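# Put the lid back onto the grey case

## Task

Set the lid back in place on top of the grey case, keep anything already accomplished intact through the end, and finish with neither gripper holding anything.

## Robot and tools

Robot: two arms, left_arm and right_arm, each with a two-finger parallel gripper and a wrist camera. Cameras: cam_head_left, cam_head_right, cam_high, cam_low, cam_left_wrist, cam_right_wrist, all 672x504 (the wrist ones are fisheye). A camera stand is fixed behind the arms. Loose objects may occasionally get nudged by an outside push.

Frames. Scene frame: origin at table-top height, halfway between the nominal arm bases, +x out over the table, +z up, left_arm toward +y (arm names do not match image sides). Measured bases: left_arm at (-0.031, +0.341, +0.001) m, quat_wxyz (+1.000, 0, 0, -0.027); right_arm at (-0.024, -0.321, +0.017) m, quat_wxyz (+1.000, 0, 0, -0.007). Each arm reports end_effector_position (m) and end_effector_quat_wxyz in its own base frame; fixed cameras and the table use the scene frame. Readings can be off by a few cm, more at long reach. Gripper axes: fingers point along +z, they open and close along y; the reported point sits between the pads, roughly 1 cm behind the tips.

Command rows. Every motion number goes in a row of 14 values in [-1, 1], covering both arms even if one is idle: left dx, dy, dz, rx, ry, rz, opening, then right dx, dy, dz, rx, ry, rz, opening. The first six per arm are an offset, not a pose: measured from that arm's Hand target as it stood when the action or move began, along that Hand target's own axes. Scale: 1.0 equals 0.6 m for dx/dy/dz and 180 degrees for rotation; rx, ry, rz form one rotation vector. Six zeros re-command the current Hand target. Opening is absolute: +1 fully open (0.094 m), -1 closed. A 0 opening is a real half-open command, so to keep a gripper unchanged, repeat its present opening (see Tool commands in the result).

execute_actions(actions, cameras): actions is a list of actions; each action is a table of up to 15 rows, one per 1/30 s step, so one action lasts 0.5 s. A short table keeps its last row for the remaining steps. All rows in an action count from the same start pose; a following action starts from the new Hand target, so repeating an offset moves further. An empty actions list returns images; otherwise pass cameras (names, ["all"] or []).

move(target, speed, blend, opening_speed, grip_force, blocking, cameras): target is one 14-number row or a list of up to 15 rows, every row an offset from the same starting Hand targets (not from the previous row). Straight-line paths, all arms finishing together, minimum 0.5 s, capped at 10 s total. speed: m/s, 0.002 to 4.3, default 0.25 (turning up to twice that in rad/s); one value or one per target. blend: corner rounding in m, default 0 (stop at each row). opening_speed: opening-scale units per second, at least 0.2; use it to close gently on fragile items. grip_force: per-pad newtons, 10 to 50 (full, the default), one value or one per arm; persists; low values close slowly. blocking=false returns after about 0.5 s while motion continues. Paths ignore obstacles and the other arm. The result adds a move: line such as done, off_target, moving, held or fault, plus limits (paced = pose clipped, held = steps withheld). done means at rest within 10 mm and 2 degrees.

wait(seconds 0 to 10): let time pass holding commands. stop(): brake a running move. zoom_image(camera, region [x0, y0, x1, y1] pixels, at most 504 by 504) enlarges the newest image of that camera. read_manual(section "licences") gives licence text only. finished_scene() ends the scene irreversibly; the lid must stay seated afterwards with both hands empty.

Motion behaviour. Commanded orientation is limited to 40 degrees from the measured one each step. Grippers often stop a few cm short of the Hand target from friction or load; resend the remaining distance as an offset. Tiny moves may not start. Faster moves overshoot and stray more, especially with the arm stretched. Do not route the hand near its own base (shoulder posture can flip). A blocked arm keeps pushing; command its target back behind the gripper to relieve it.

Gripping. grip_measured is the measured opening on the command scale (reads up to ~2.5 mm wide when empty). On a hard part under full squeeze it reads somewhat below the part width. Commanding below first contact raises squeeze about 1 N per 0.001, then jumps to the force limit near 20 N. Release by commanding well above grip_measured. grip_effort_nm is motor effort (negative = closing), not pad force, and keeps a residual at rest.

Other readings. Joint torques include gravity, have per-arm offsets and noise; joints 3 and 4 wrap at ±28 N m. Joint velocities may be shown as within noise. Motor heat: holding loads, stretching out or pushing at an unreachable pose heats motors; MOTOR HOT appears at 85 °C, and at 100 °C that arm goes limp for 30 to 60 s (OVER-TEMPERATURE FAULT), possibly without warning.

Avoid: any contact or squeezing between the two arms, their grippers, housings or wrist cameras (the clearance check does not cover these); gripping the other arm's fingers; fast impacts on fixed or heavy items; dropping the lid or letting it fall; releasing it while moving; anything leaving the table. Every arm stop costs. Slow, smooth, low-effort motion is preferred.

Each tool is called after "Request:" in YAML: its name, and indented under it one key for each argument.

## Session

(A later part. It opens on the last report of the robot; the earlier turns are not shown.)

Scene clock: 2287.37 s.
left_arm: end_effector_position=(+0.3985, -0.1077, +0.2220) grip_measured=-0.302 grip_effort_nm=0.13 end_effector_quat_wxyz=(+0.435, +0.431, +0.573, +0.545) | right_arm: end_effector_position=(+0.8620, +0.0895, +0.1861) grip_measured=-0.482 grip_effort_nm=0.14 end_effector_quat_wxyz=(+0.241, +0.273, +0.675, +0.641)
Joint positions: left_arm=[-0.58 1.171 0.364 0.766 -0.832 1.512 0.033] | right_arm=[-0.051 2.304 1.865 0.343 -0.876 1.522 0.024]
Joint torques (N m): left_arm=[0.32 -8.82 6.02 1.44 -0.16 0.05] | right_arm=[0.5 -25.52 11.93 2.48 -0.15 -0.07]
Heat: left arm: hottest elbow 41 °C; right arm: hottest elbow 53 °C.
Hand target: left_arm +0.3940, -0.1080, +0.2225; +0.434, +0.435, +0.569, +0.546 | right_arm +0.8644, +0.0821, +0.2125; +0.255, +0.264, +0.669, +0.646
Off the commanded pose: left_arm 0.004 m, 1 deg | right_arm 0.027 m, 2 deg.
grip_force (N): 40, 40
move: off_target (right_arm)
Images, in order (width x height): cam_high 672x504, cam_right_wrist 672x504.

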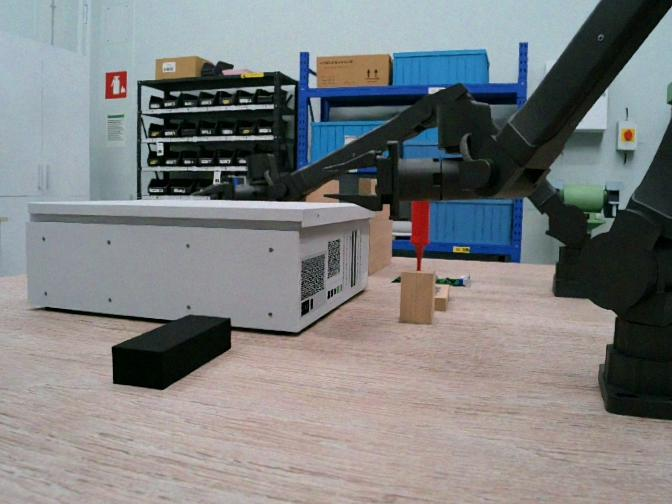

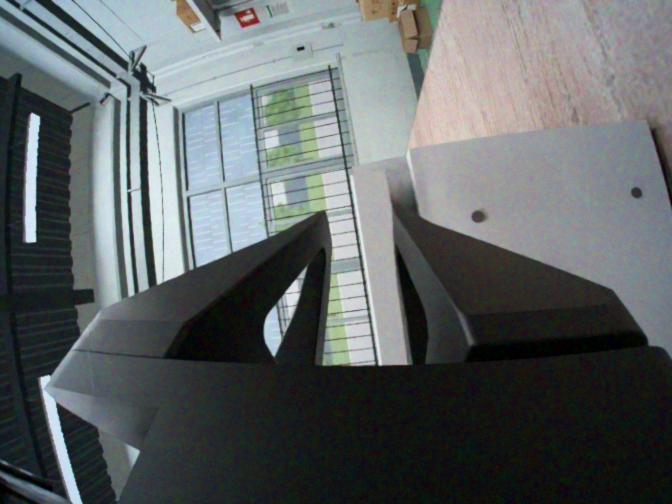

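Request:
move:
  target: [0, 0, 0, 0, 0, 0, -0.3, -0.03, 0, -0.05, 0, 0, 0, -0.48]
  speed: 0.1
  cameras: ["all"]

Request:
zoom_image:
  camera: "cam_high"
  region: [0, 160, 400, 340]

Request:
zoom_image:
  camera: "cam_high"
  region: [260, 160, 380, 250]

Request:
zoom_image:
  camera: "cam_head_left"
  region: [190, 90, 430, 320]

Request:
zoom_image:
  camera: "cam_head_right"
  region: [200, 90, 440, 310]

Request:
zoom_image:
  camera: "cam_low"
  region: [200, 290, 480, 410]

Scene clock: 2298.97 s.
left_arm: end_effector_position=(+0.3985, -0.1077, +0.2220) grip_measured=-0.302 grip_effort_nm=0.13 end_effector_quat_wxyz=(+0.435, +0.431, +0.573, +0.545) | right_arm: end_effector_position=(+0.8566, +0.0913, +0.1870) grip_measured=-0.482 grip_effort_nm=0.14 end_effector_quat_wxyz=(+0.228, +0.260, +0.679, +0.648)
Joint positions: left_arm=[-0.58 1.171 0.364 0.766 -0.832 1.512 0.033] | right_arm=[-0.055 2.304 1.865 0.343 -0.919 1.522 0.024]
Joint torques (N m): left_arm=[0.38 -8.76 6.02 1.51 -0.15 0.04] | right_arm=[-2.49 -26.87 10.19 2.61 -0.26 -0.13]
Heat: left arm: hottest elbow 41 °C; right arm: hottest elbow 53 °C.
Hand target: left_arm +0.3940, -0.1080, +0.2225; +0.434, +0.435, +0.569, +0.546 | right_arm +0.8570, +0.0480, +0.2135; +0.255, +0.264, +0.669, +0.647
Off the commanded pose: left_arm 0.004 m, 1 deg | right_arm 0.051 m, 3 deg.
grip_force (N): 40, 40
move: off_target (right_arm)

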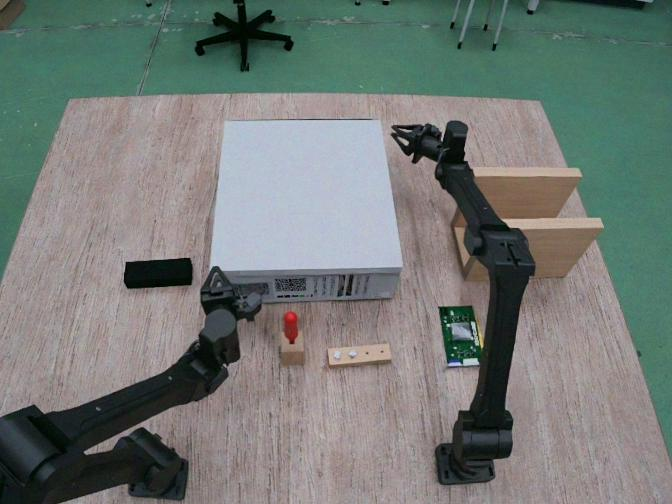

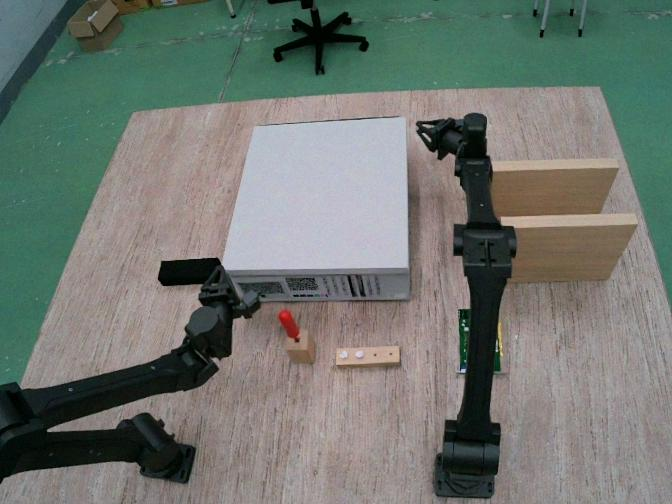

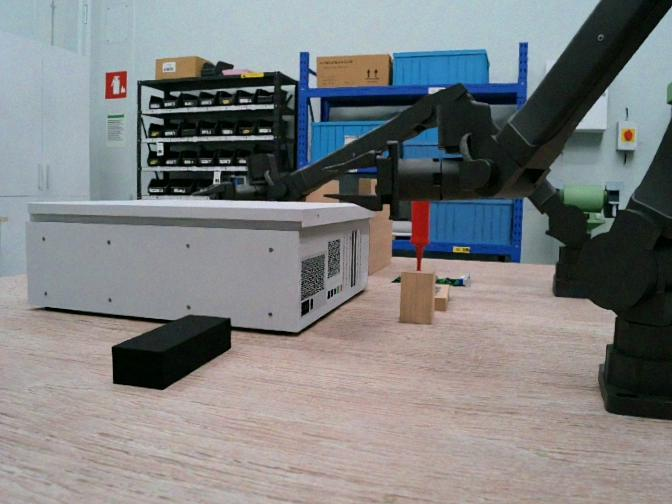

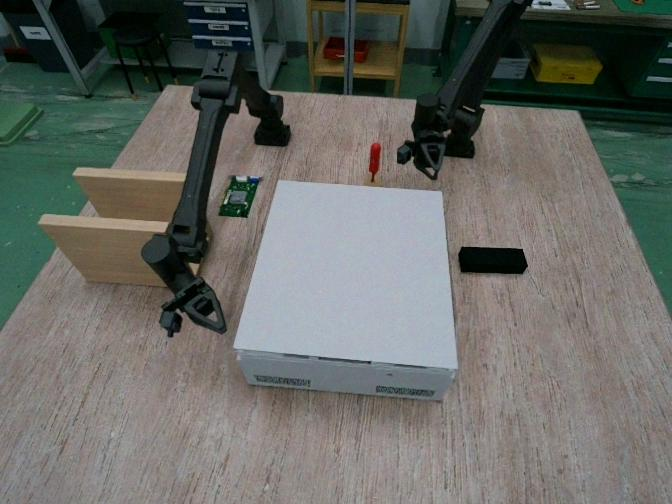

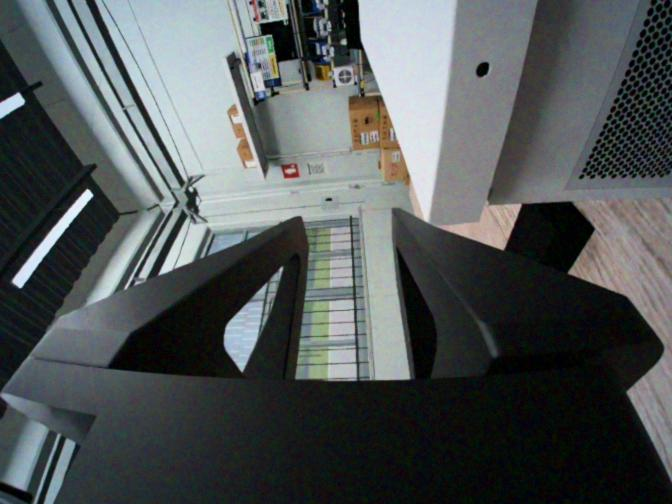

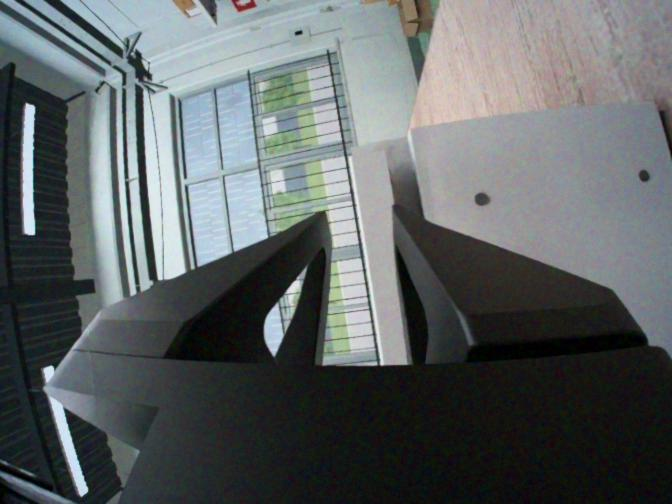

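Scaled by 1.260 from the camera's 672x504 image, which has a finer 960x720 frame.

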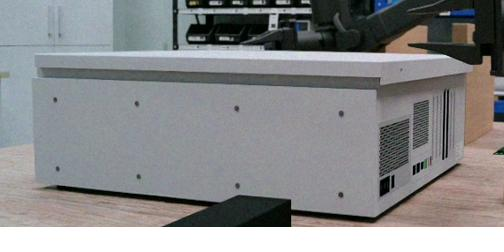

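Scaled by 4.200 from the camera's 672x504 image, which has a finer 960x720 frame.

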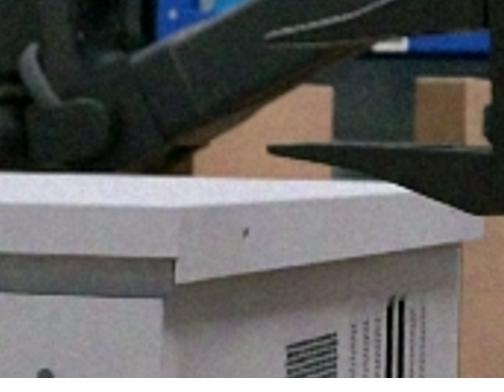

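Scaled by 2.100 from the camera's 672x504 image, which has a finer 960x720 frame.

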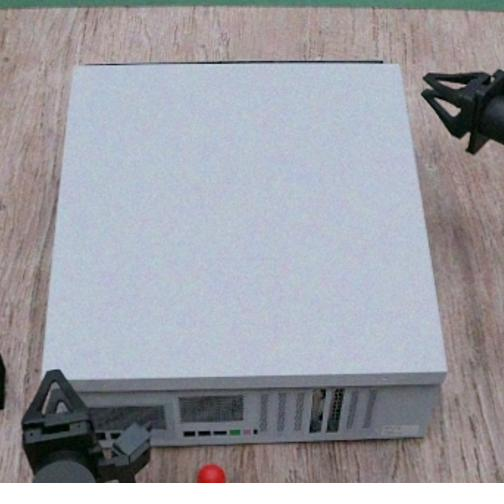

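Scaled by 2.100 from the camera's 672x504 image, which has a finer 960x720 frame.

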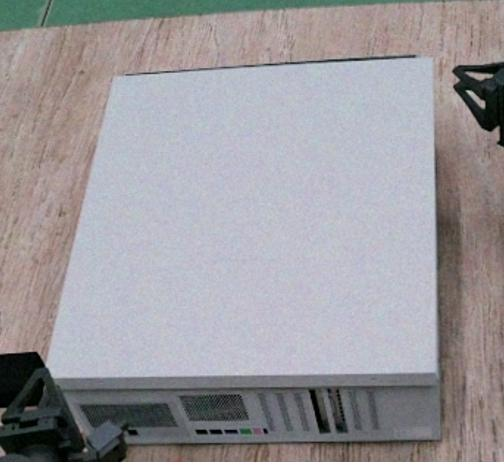

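Scaled by 1.800 from the camera's 672x504 image, which has a finer 960x720 frame.

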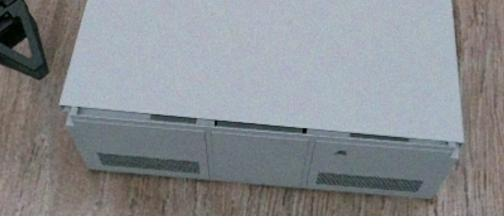

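Request:
zoom_image:
  camera: "cam_low"
  region: [225, 335, 275, 375]

Request:
zoom_image:
  camera: "cam_low"
  region: [420, 350, 470, 390]

Request:
zoom_image:
  camera: "cam_head_right"
  region: [250, 105, 330, 165]

Request:
zoom_image:
  camera: "cam_head_right"
  region: [350, 100, 430, 160]

Request:
zoom_image:
  camera: "cam_head_right"
  region: [370, 240, 450, 300]

Request:
zoom_image:
  camera: "cam_high"
  region: [0, 175, 120, 265]

Scaled by 10.080 from the camera's 672x504 image, which has a finer 960x720 frame.

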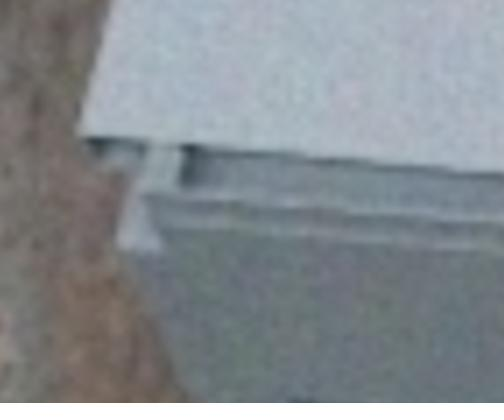

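Scaled by 10.080 from the camera's 672x504 image, which has a finer 960x720 frame.

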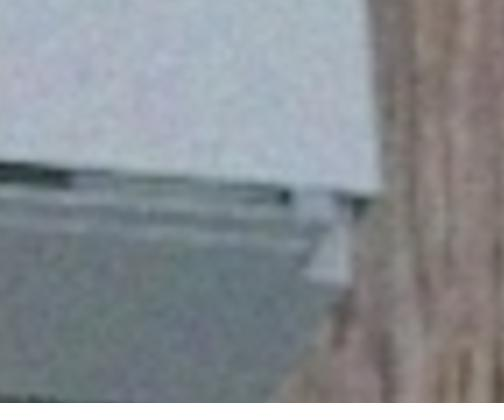

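Scaled by 6.300 from the camera's 672x504 image, which has a finer 960x720 frame.

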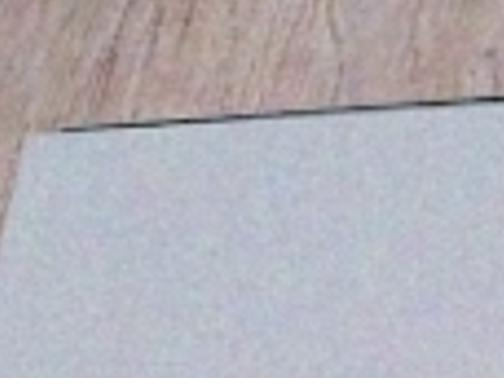

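Scaled by 6.300 from the camera's 672x504 image, which has a finer 960x720 frame.

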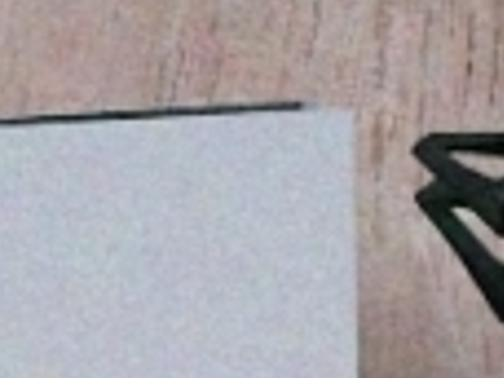

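Scaled by 6.300 from the camera's 672x504 image, which has a finer 960x720 frame.

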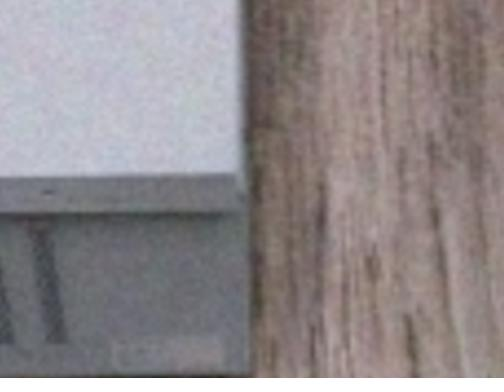

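Scaled by 4.200 from the camera's 672x504 image, which has a finer 960x720 frame.

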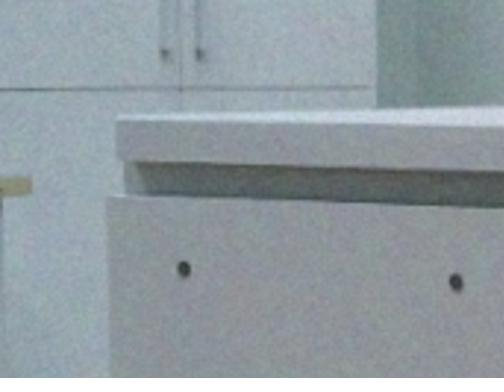

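Request:
zoom_image:
  camera: "cam_left_wrist"
  region: [340, 0, 672, 260]

Request:
zoom_image:
  camera: "cam_high"
  region: [285, 190, 385, 265]

Scaled by 1.518 from the camera's 672x504 image, which has a finer 960x720 frame.

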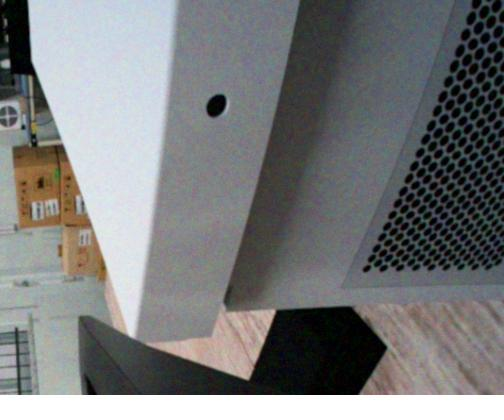

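Scaled by 5.040 from the camera's 672x504 image, which has a finer 960x720 frame.

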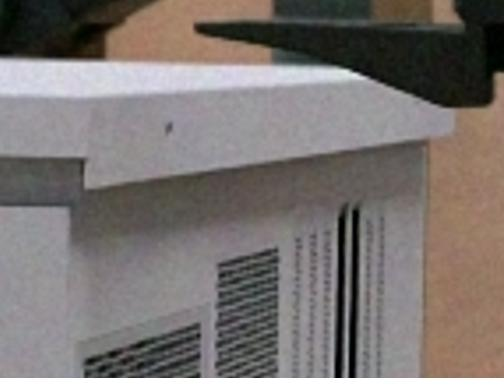

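Request:
move:
  target:
    - [-0.0186, -0.03, -0.0407, 0, -0.0822, 0, -0.6, -0.01, 0.15, -0.02, 0, 0, 0, -0.48]
    - [-0.0186, -0.0625, -0.0407, 0, -0.0822, 0, -1.0, -0.01, 0.25, -0.12, 0, 0, 0, -0.48]
  speed: 0.12
  blend: 0.02
  cameras: ["all"]

Scene clock: 2396.30 s.
left_arm: end_effector_position=(+0.3730, -0.1288, +0.1913) grip_measured=-0.985 grip_effort_nm=-0.75 end_effector_quat_wxyz=(+0.510, +0.498, +0.510, +0.482) | right_arm: end_effector_position=(+0.8162, +0.0026, +0.3382) grip_measured=-0.482 grip_effort_nm=0.14 end_effector_quat_wxyz=(+0.238, +0.276, +0.671, +0.645)
Joint positions: left_arm=[-0.563 1.176 0.227 0.93 -0.547 1.52 0.001] | right_arm=[-0.177 2.066 1.865 0.101 -1.001 1.522 0.024]
Joint torques (N m): left_arm=[1.2 -5.07 5.33 2.41 -0.01 0.07] | right_arm=[0.62 -23.24 13.96 1.69 -0.23 -0.19]
Heat: left arm: hottest elbow 41 °C; right arm: hottest elbow 52 °C.
Hand target: left_arm +0.3723, -0.1257, +0.1859; +0.503, +0.502, +0.509, +0.486 | right_arm +0.8158, -0.0052, +0.3658; +0.255, +0.264, +0.669, +0.646
Off the commanded pose: left_arm 0.006 m, 1 deg | right_arm 0.029 m, 2 deg.
grip_force (N): 40, 40
move: off_target (right_arm)

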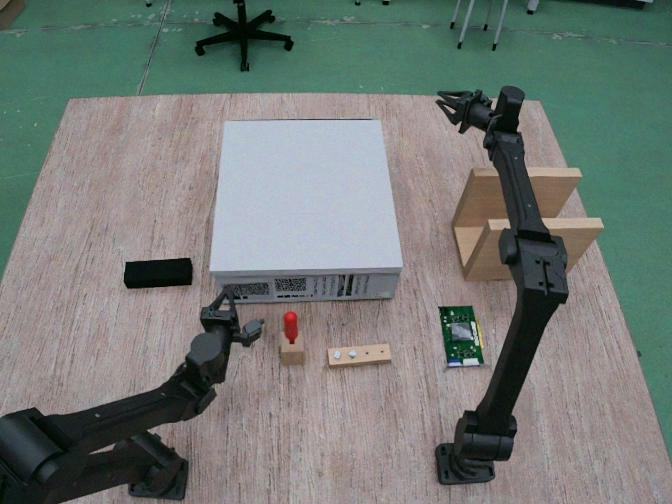

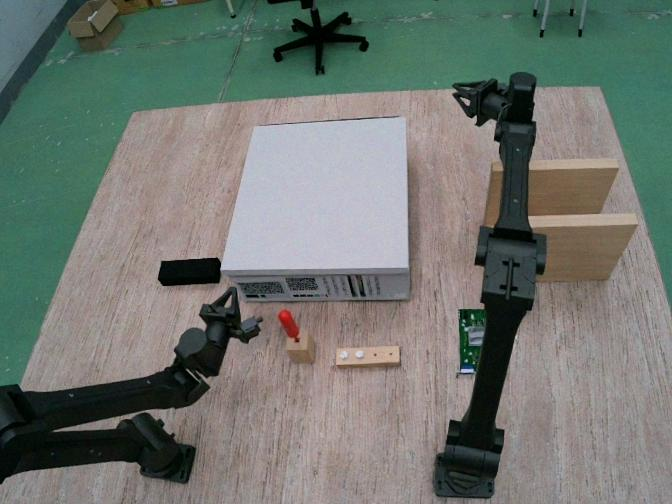

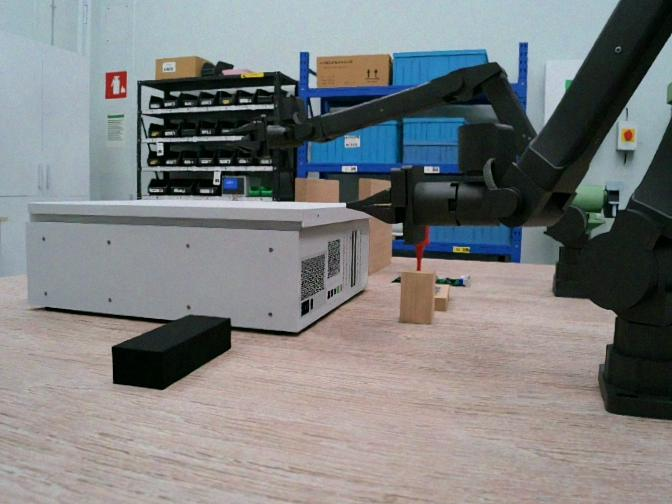

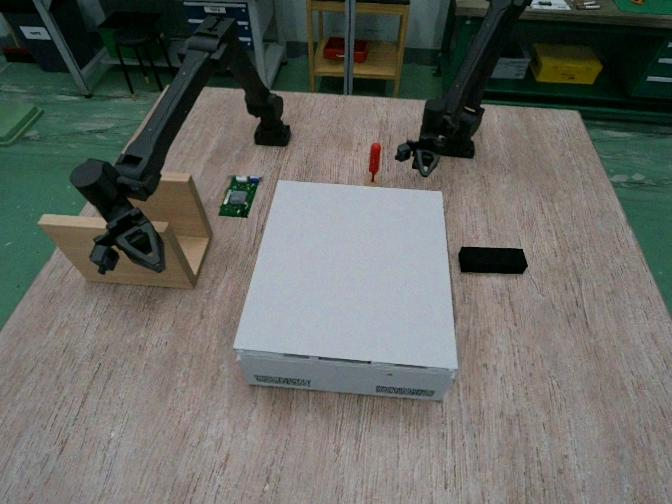

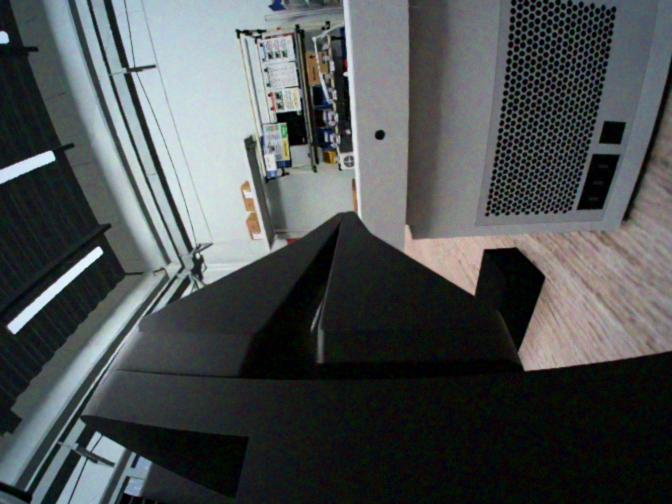

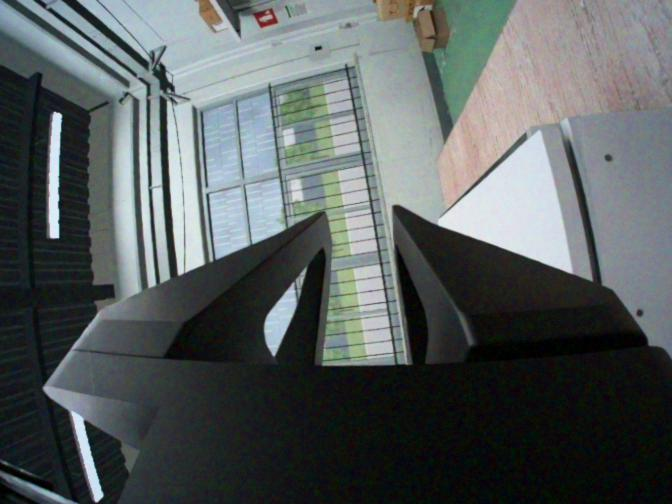

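Request:
move:
  target:
    - [0, -0.022, 0, 0, 0, 0, -1.0, 0, 0, 0, 0, 0, 0, -0.48]
    - [0, -0.022, 0.055, 0, 0, 0, -1.0, 0, 0, 0, 0, 0, 0, -0.48]
  speed: 0.08
  cameras: ["cam_high", "cam_left_wrist", "cam_head_left"]

Request:
zoom_image:
  camera: "cam_high"
  region: [285, 180, 385, 255]

Scene clock: 2411.13 s.
left_arm: end_effector_position=(+0.3905, -0.1218, +0.1582) grip_measured=-0.985 grip_effort_nm=-0.76 end_effector_quat_wxyz=(+0.493, +0.513, +0.515, +0.477) | right_arm: end_effector_position=(+0.8162, +0.0026, +0.3382) grip_measured=-0.482 grip_effort_nm=0.14 end_effector_quat_wxyz=(+0.238, +0.276, +0.671, +0.645)
Joint positions: left_arm=[-0.501 1.342 0.236 1.04 -0.485 1.522 0.001] | right_arm=[-0.177 2.066 1.865 0.101 -1.001 1.522 0.024]
Joint torques (N m): left_arm=[1.26 -6.18 7.71 2.5 0.02 0.07] | right_arm=[0.5 -23.06 13.94 1.69 -0.23 -0.19]
Heat: left arm: hottest elbow 41 °C; right arm: hottest elbow 54 °C.
Hand target: left_arm +0.4051, -0.1264, +0.1720; +0.503, +0.502, +0.509, +0.486 | right_arm +0.8158, -0.0052, +0.3658; +0.255, +0.264, +0.669, +0.646
Off the commanded pose: left_arm 0.020 m, 2 deg | right_arm 0.029 m, 2 deg.
grip_force (N): 40, 40
move: off_target (left_arm, right_arm)
Images, in order (width x height): cam_head_left 672x504, cam_high 672x504, cam_left_wrist 672x504.

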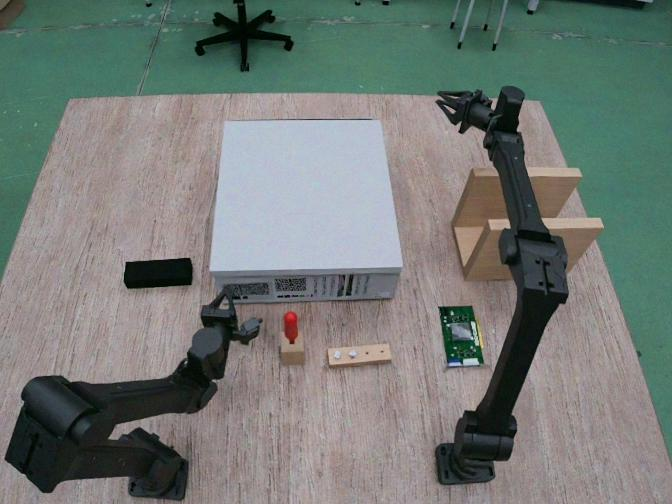

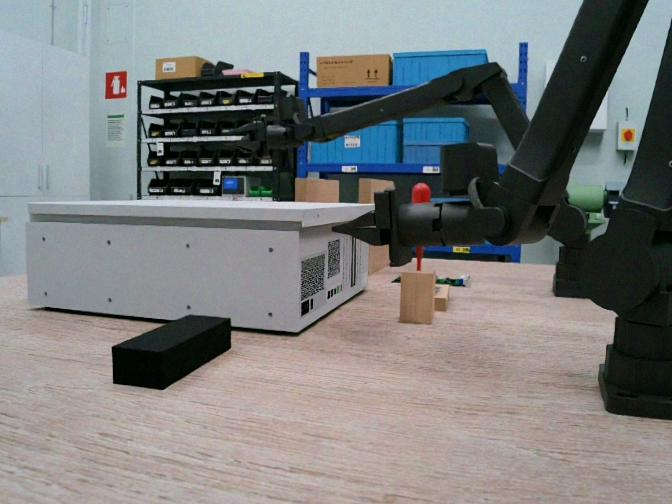

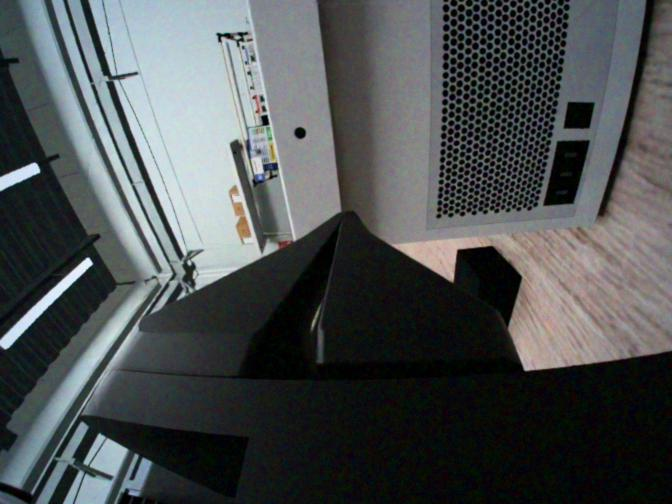

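Scaled by 5.040 from the camera's 672x504 image, which has a finer 960x720 frame.

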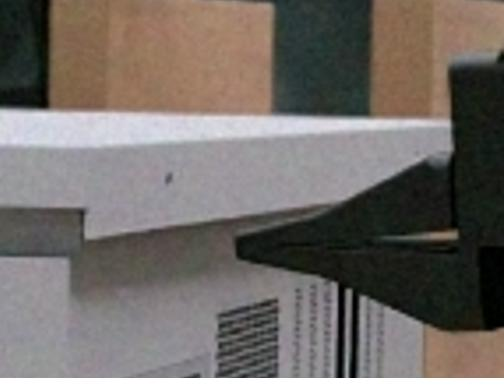

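Request:
move:
  target: [0, 0.03, 0, 0, 0, 0, -1.0, 0, 0, 0, 0, 0, 0, -0.48]
  speed: 0.08
  cameras: ["cam_high", "cam_left_wrist"]

Request:
zoom_image:
  camera: "cam_high"
  region: [285, 180, 385, 255]

Scene clock: 2419.20 s.
left_arm: end_effector_position=(+0.3915, -0.1216, +0.1685) grip_measured=-0.985 grip_effort_nm=-0.76 end_effector_quat_wxyz=(+0.491, +0.516, +0.516, +0.477) | right_arm: end_effector_position=(+0.8162, +0.0026, +0.3382) grip_measured=-0.482 grip_effort_nm=0.14 end_effector_quat_wxyz=(+0.238, +0.276, +0.671, +0.645)
Joint positions: left_arm=[-0.498 1.278 0.248 0.957 -0.483 1.523 0.001] | right_arm=[-0.177 2.066 1.865 0.101 -1.001 1.522 0.024]
Joint torques (N m): left_arm=[1.38 -8.35 8.4 1.63 0 0.07] | right_arm=[0.62 -23.24 13.96 1.69 -0.23 -0.19]
Heat: left arm: hottest elbow 41 °C; right arm: hottest elbow 54 °C.
Hand target: left_arm +0.4054, -0.1259, +0.1899; +0.503, +0.502, +0.509, +0.486 | right_arm +0.8158, -0.0052, +0.3658; +0.255, +0.264, +0.669, +0.646
Off the commanded pose: left_arm 0.026 m, 3 deg | right_arm 0.029 m, 2 deg.
grip_force (N): 40, 40
move: off_target (left_arm, right_arm)
Images, in order (width x height): cam_high 672x504, cam_left_wrist 672x504.

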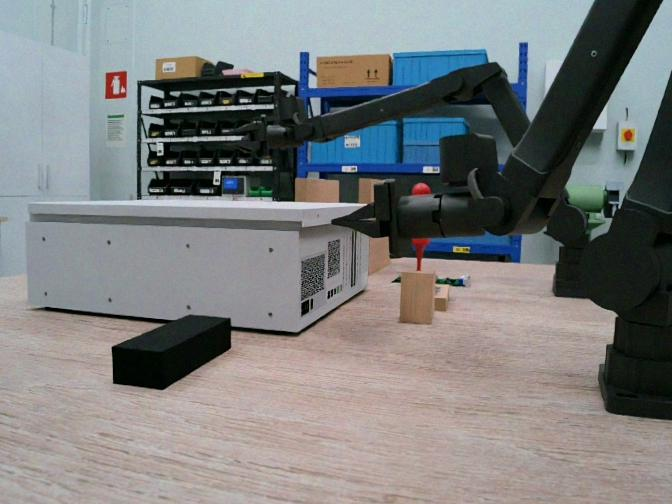

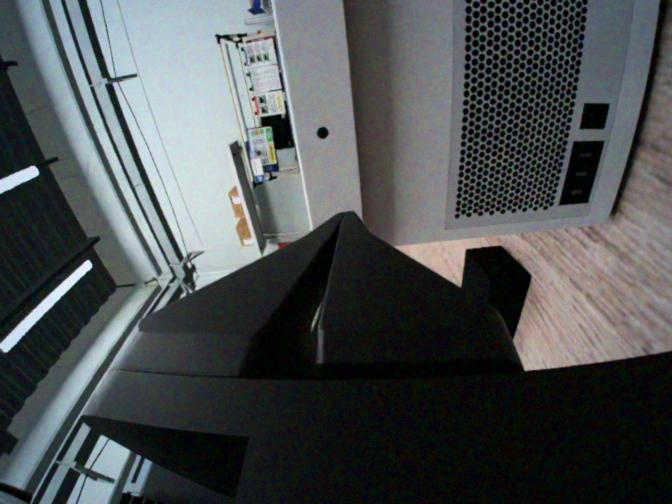

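Scaled by 5.040 from the camera's 672x504 image, which has a finer 960x720 frame.

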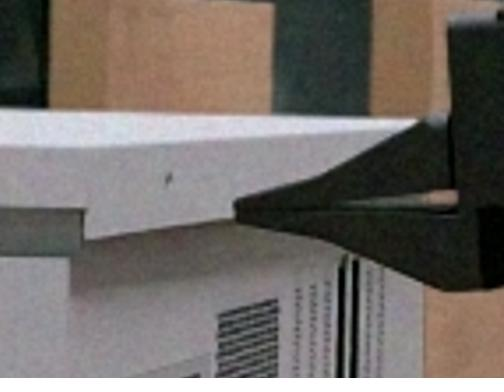

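Request:
move:
  target: [0, 0.004, 0.035, 0, 0, 0, -1.0, 0, 0, 0, 0, 0, 0, -0.48]
  speed: 0.06
  cameras: ["cam_high", "cam_left_wrist"]

Request:
zoom_image:
  camera: "cam_high"
  region: [285, 180, 385, 255]

Scene clock: 2430.00 s.
left_arm: end_effector_position=(+0.4106, -0.1216, +0.1788) grip_measured=-0.985 grip_effort_nm=-0.76 end_effector_quat_wxyz=(+0.498, +0.509, +0.514, +0.478) | right_arm: end_effector_position=(+0.8162, +0.0026, +0.3382) grip_measured=-0.482 grip_effort_nm=0.14 end_effector_quat_wxyz=(+0.238, +0.276, +0.671, +0.645)
Joint positions: left_arm=[-0.464 1.302 0.295 0.955 -0.448 1.523 0.001] | right_arm=[-0.177 2.066 1.865 0.101 -1.001 1.522 0.024]
Joint torques (N m): left_arm=[1.44 -6.77 8.73 1.72 0 0.06] | right_arm=[0.5 -23.24 13.97 1.66 -0.22 -0.2]
Heat: left arm: hottest elbow 42 °C; right arm: hottest elbow 55 °C.
Hand target: left_arm +0.4264, -0.1260, +0.1918; +0.503, +0.502, +0.509, +0.486 | right_arm +0.8158, -0.0052, +0.3658; +0.255, +0.264, +0.669, +0.646
Off the commanded pose: left_arm 0.021 m, 1 deg | right_arm 0.029 m, 2 deg.
grip_force (N): 40, 40
move: off_target (left_arm, right_arm)
Images, in order (width x height): cam_high 672x504, cam_left_wrist 672x504.

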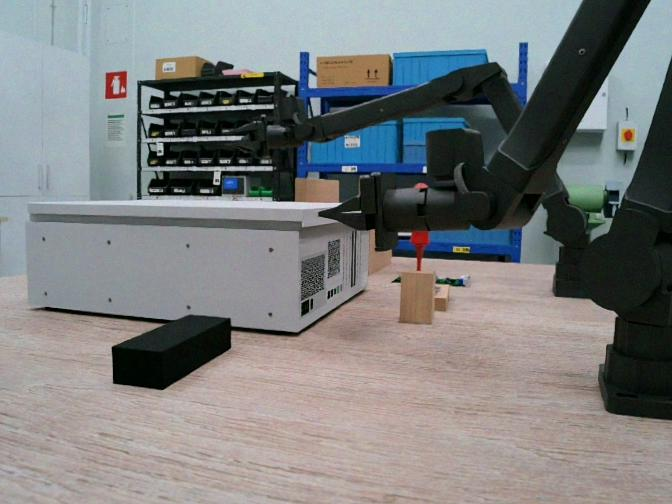

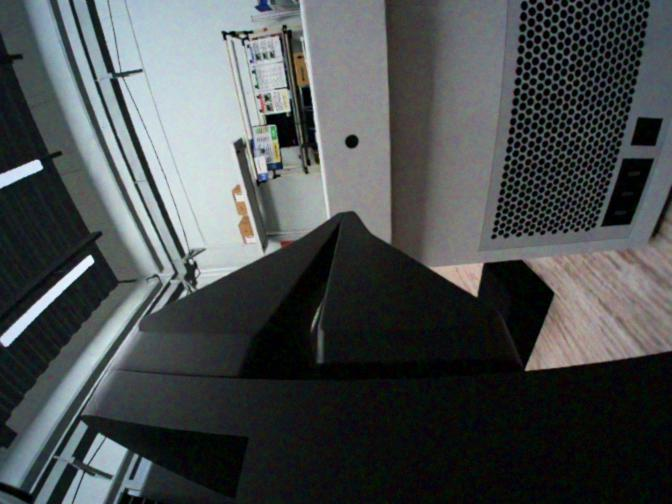

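Scaled by 5.040 from the camera's 672x504 image, which has a finer 960x720 frame.

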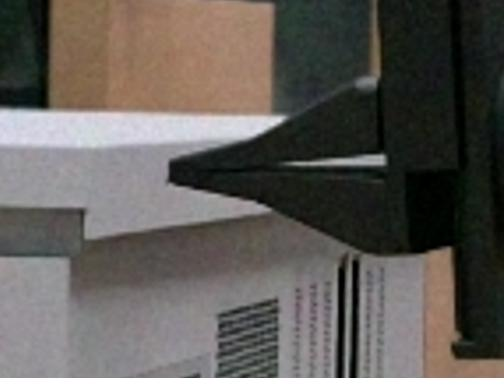

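Request:
move:
  target: [0, -0.005, 0.0167, 0, 0, 0, -1.0, 0, 0, 0, 0, 0, 0, -0.48]
  speed: 0.05
  cameras: ["cam_high", "cam_left_wrist"]

Request:
zoom_image:
  camera: "cam_high"
  region: [285, 180, 385, 255]

Scene clock: 2438.33 s.
left_arm: end_effector_position=(+0.4199, -0.1220, +0.1720) grip_measured=-0.985 grip_effort_nm=-0.76 end_effector_quat_wxyz=(+0.492, +0.515, +0.516, +0.476) | right_arm: end_effector_position=(+0.8162, +0.0026, +0.3382) grip_measured=-0.482 grip_effort_nm=0.14 end_effector_quat_wxyz=(+0.238, +0.276, +0.671, +0.645)
Joint positions: left_arm=[-0.45 1.34 0.315 0.955 -0.433 1.523 0.001] | right_arm=[-0.177 2.066 1.865 0.101 -1.001 1.522 0.024]
Joint torques (N m): left_arm=[1.44 -7.3 8.59 2.5 0 0.09] | right_arm=[0.56 -23.18 13.91 1.73 -0.22 -0.18]
Heat: left arm: hottest elbow 43 °C; right arm: hottest elbow 56 °C.
Hand target: left_arm +0.4364, -0.1263, +0.1886; +0.503, +0.502, +0.509, +0.486 | right_arm +0.8158, -0.0052, +0.3658; +0.255, +0.264, +0.669, +0.646
Off the commanded pose: left_arm 0.024 m, 2 deg | right_arm 0.029 m, 2 deg.
grip_force (N): 40, 40
move: off_target (left_arm, right_arm)
Images, in order (width x height): cam_high 672x504, cam_left_wrist 672x504.

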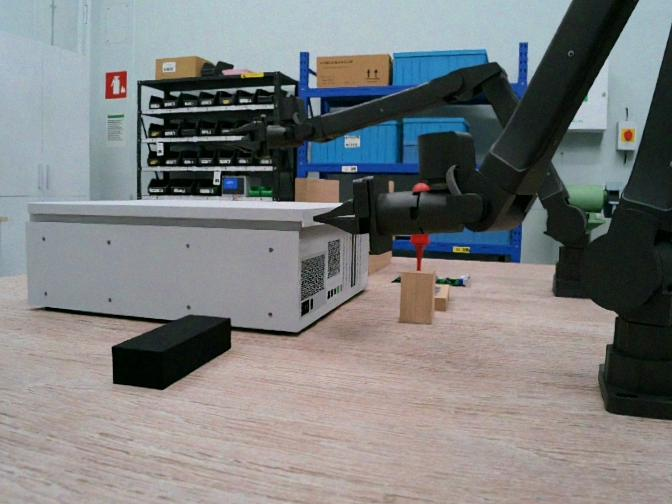

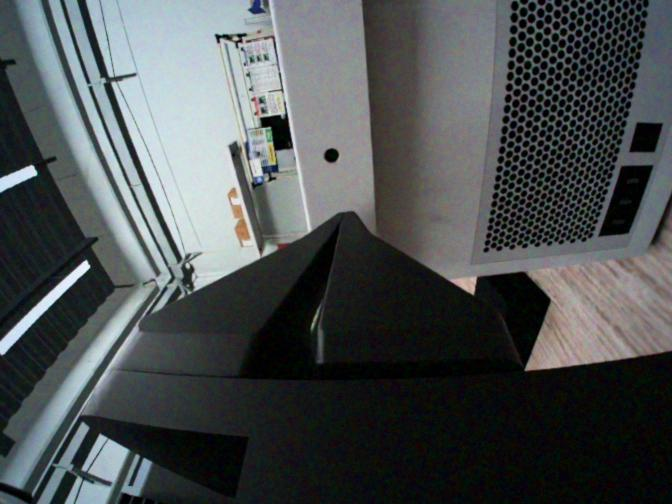

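Scaled by 5.040 from the camera's 672x504 image, which has a finer 960x720 frame.

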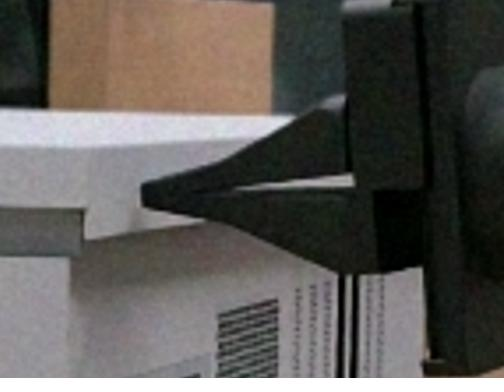

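Request:
move:
  target: [0, 0, 0.0117, 0, 0, 0, -1.0, 0, 0, 0, 0, 0, 0, -0.48]
  speed: 0.03
  cameras: ["cam_high", "cam_left_wrist", "cam_low", "cam_head_left"]

Request:
zoom_image:
  camera: "cam_high"
  region: [285, 180, 385, 255]

Request:
zoom_image:
  camera: "cam_low"
  region: [420, 350, 470, 390]

Scene clock: 2444.97 s.
left_arm: end_effector_position=(+0.4226, -0.1223, +0.1700) grip_measured=-0.985 grip_effort_nm=-0.76 end_effector_quat_wxyz=(+0.492, +0.517, +0.516, +0.474) | right_arm: end_effector_position=(+0.8162, +0.0026, +0.3382) grip_measured=-0.482 grip_effort_nm=0.14 end_effector_quat_wxyz=(+0.238, +0.276, +0.671, +0.645)
Joint positions: left_arm=[-0.444 1.352 0.32 0.959 -0.423 1.524 0.001] | right_arm=[-0.177 2.066 1.865 0.101 -1.001 1.522 0.024]
Joint torques (N m): left_arm=[1.55 -7.18 9.28 2.4 -0.01 0.08] | right_arm=[0.67 -23.3 13.94 1.68 -0.23 -0.18]
Heat: left arm: hottest elbow 43 °C; right arm: hottest elbow 56 °C.
Hand target: left_arm +0.4434, -0.1265, +0.1886; +0.503, +0.502, +0.509, +0.486 | right_arm +0.8158, -0.0052, +0.3658; +0.255, +0.264, +0.669, +0.646
Off the commanded pose: left_arm 0.028 m, 3 deg | right_arm 0.029 m, 2 deg.
grip_force (N): 40, 40
move: off_target (left_arm, right_arm)
Images, in order (width x height): cam_head_left 672x504, cam_high 672x504, cam_low 672x504, cam_left_wrist 672x504.

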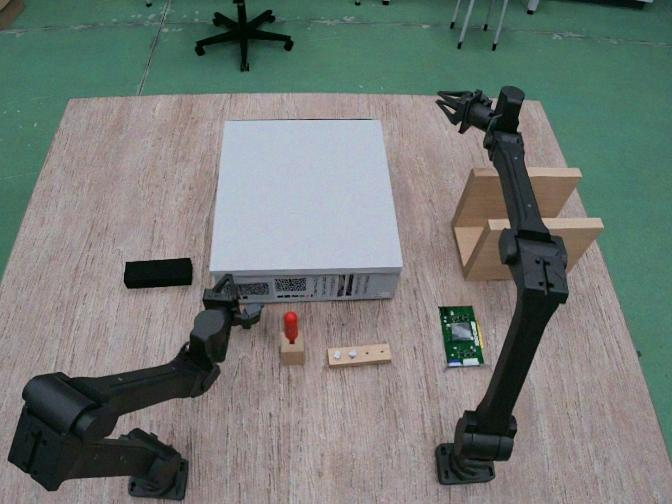

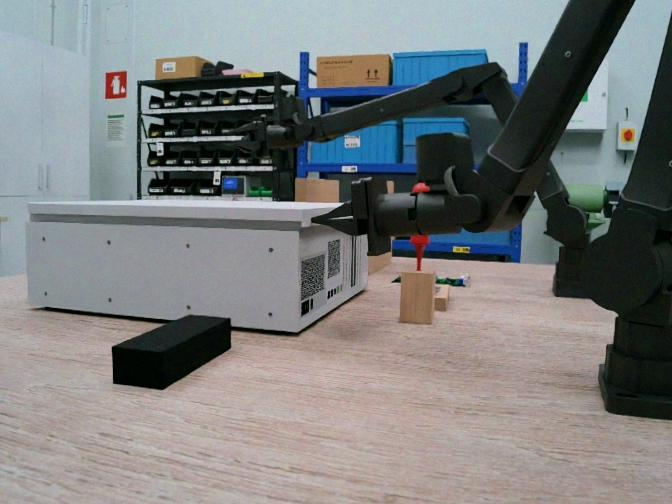

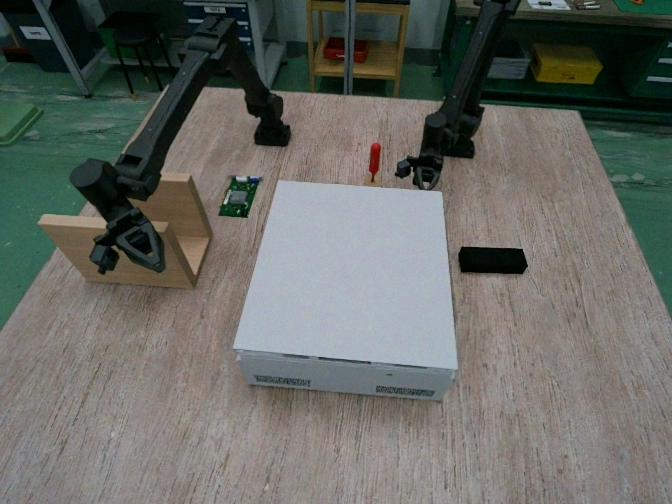

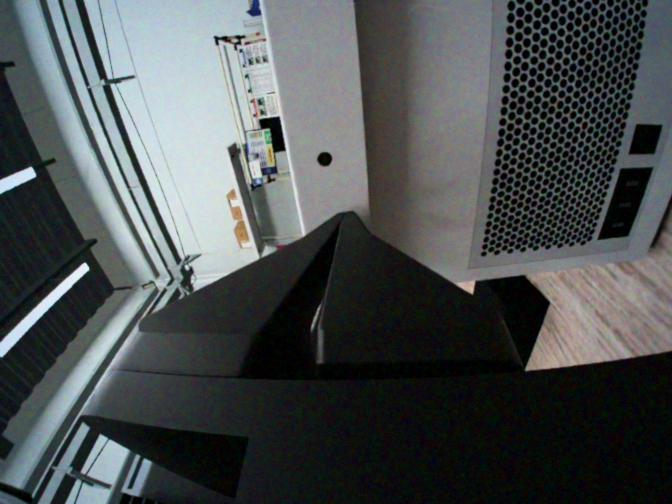

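Scaled by 5.040 from the camera's 672x504 image, which has a finer 960x720 frame.

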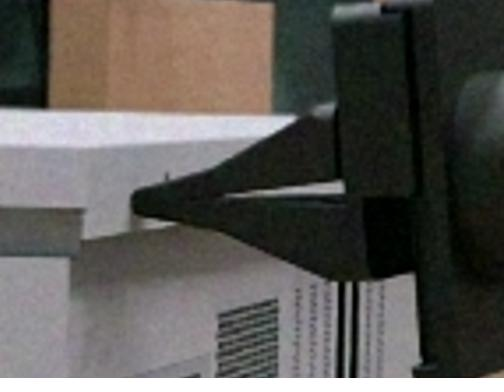

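Scaled by 10.080 from the camera's 672x504 image, which has a finer 960x720 frame.

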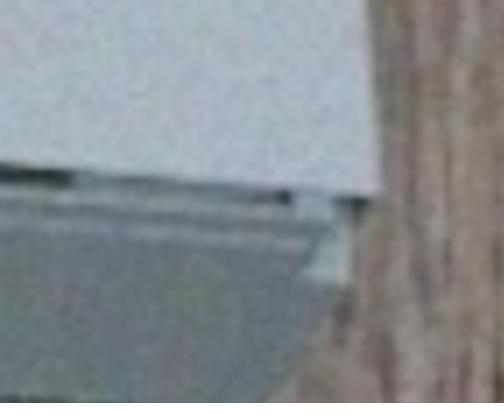

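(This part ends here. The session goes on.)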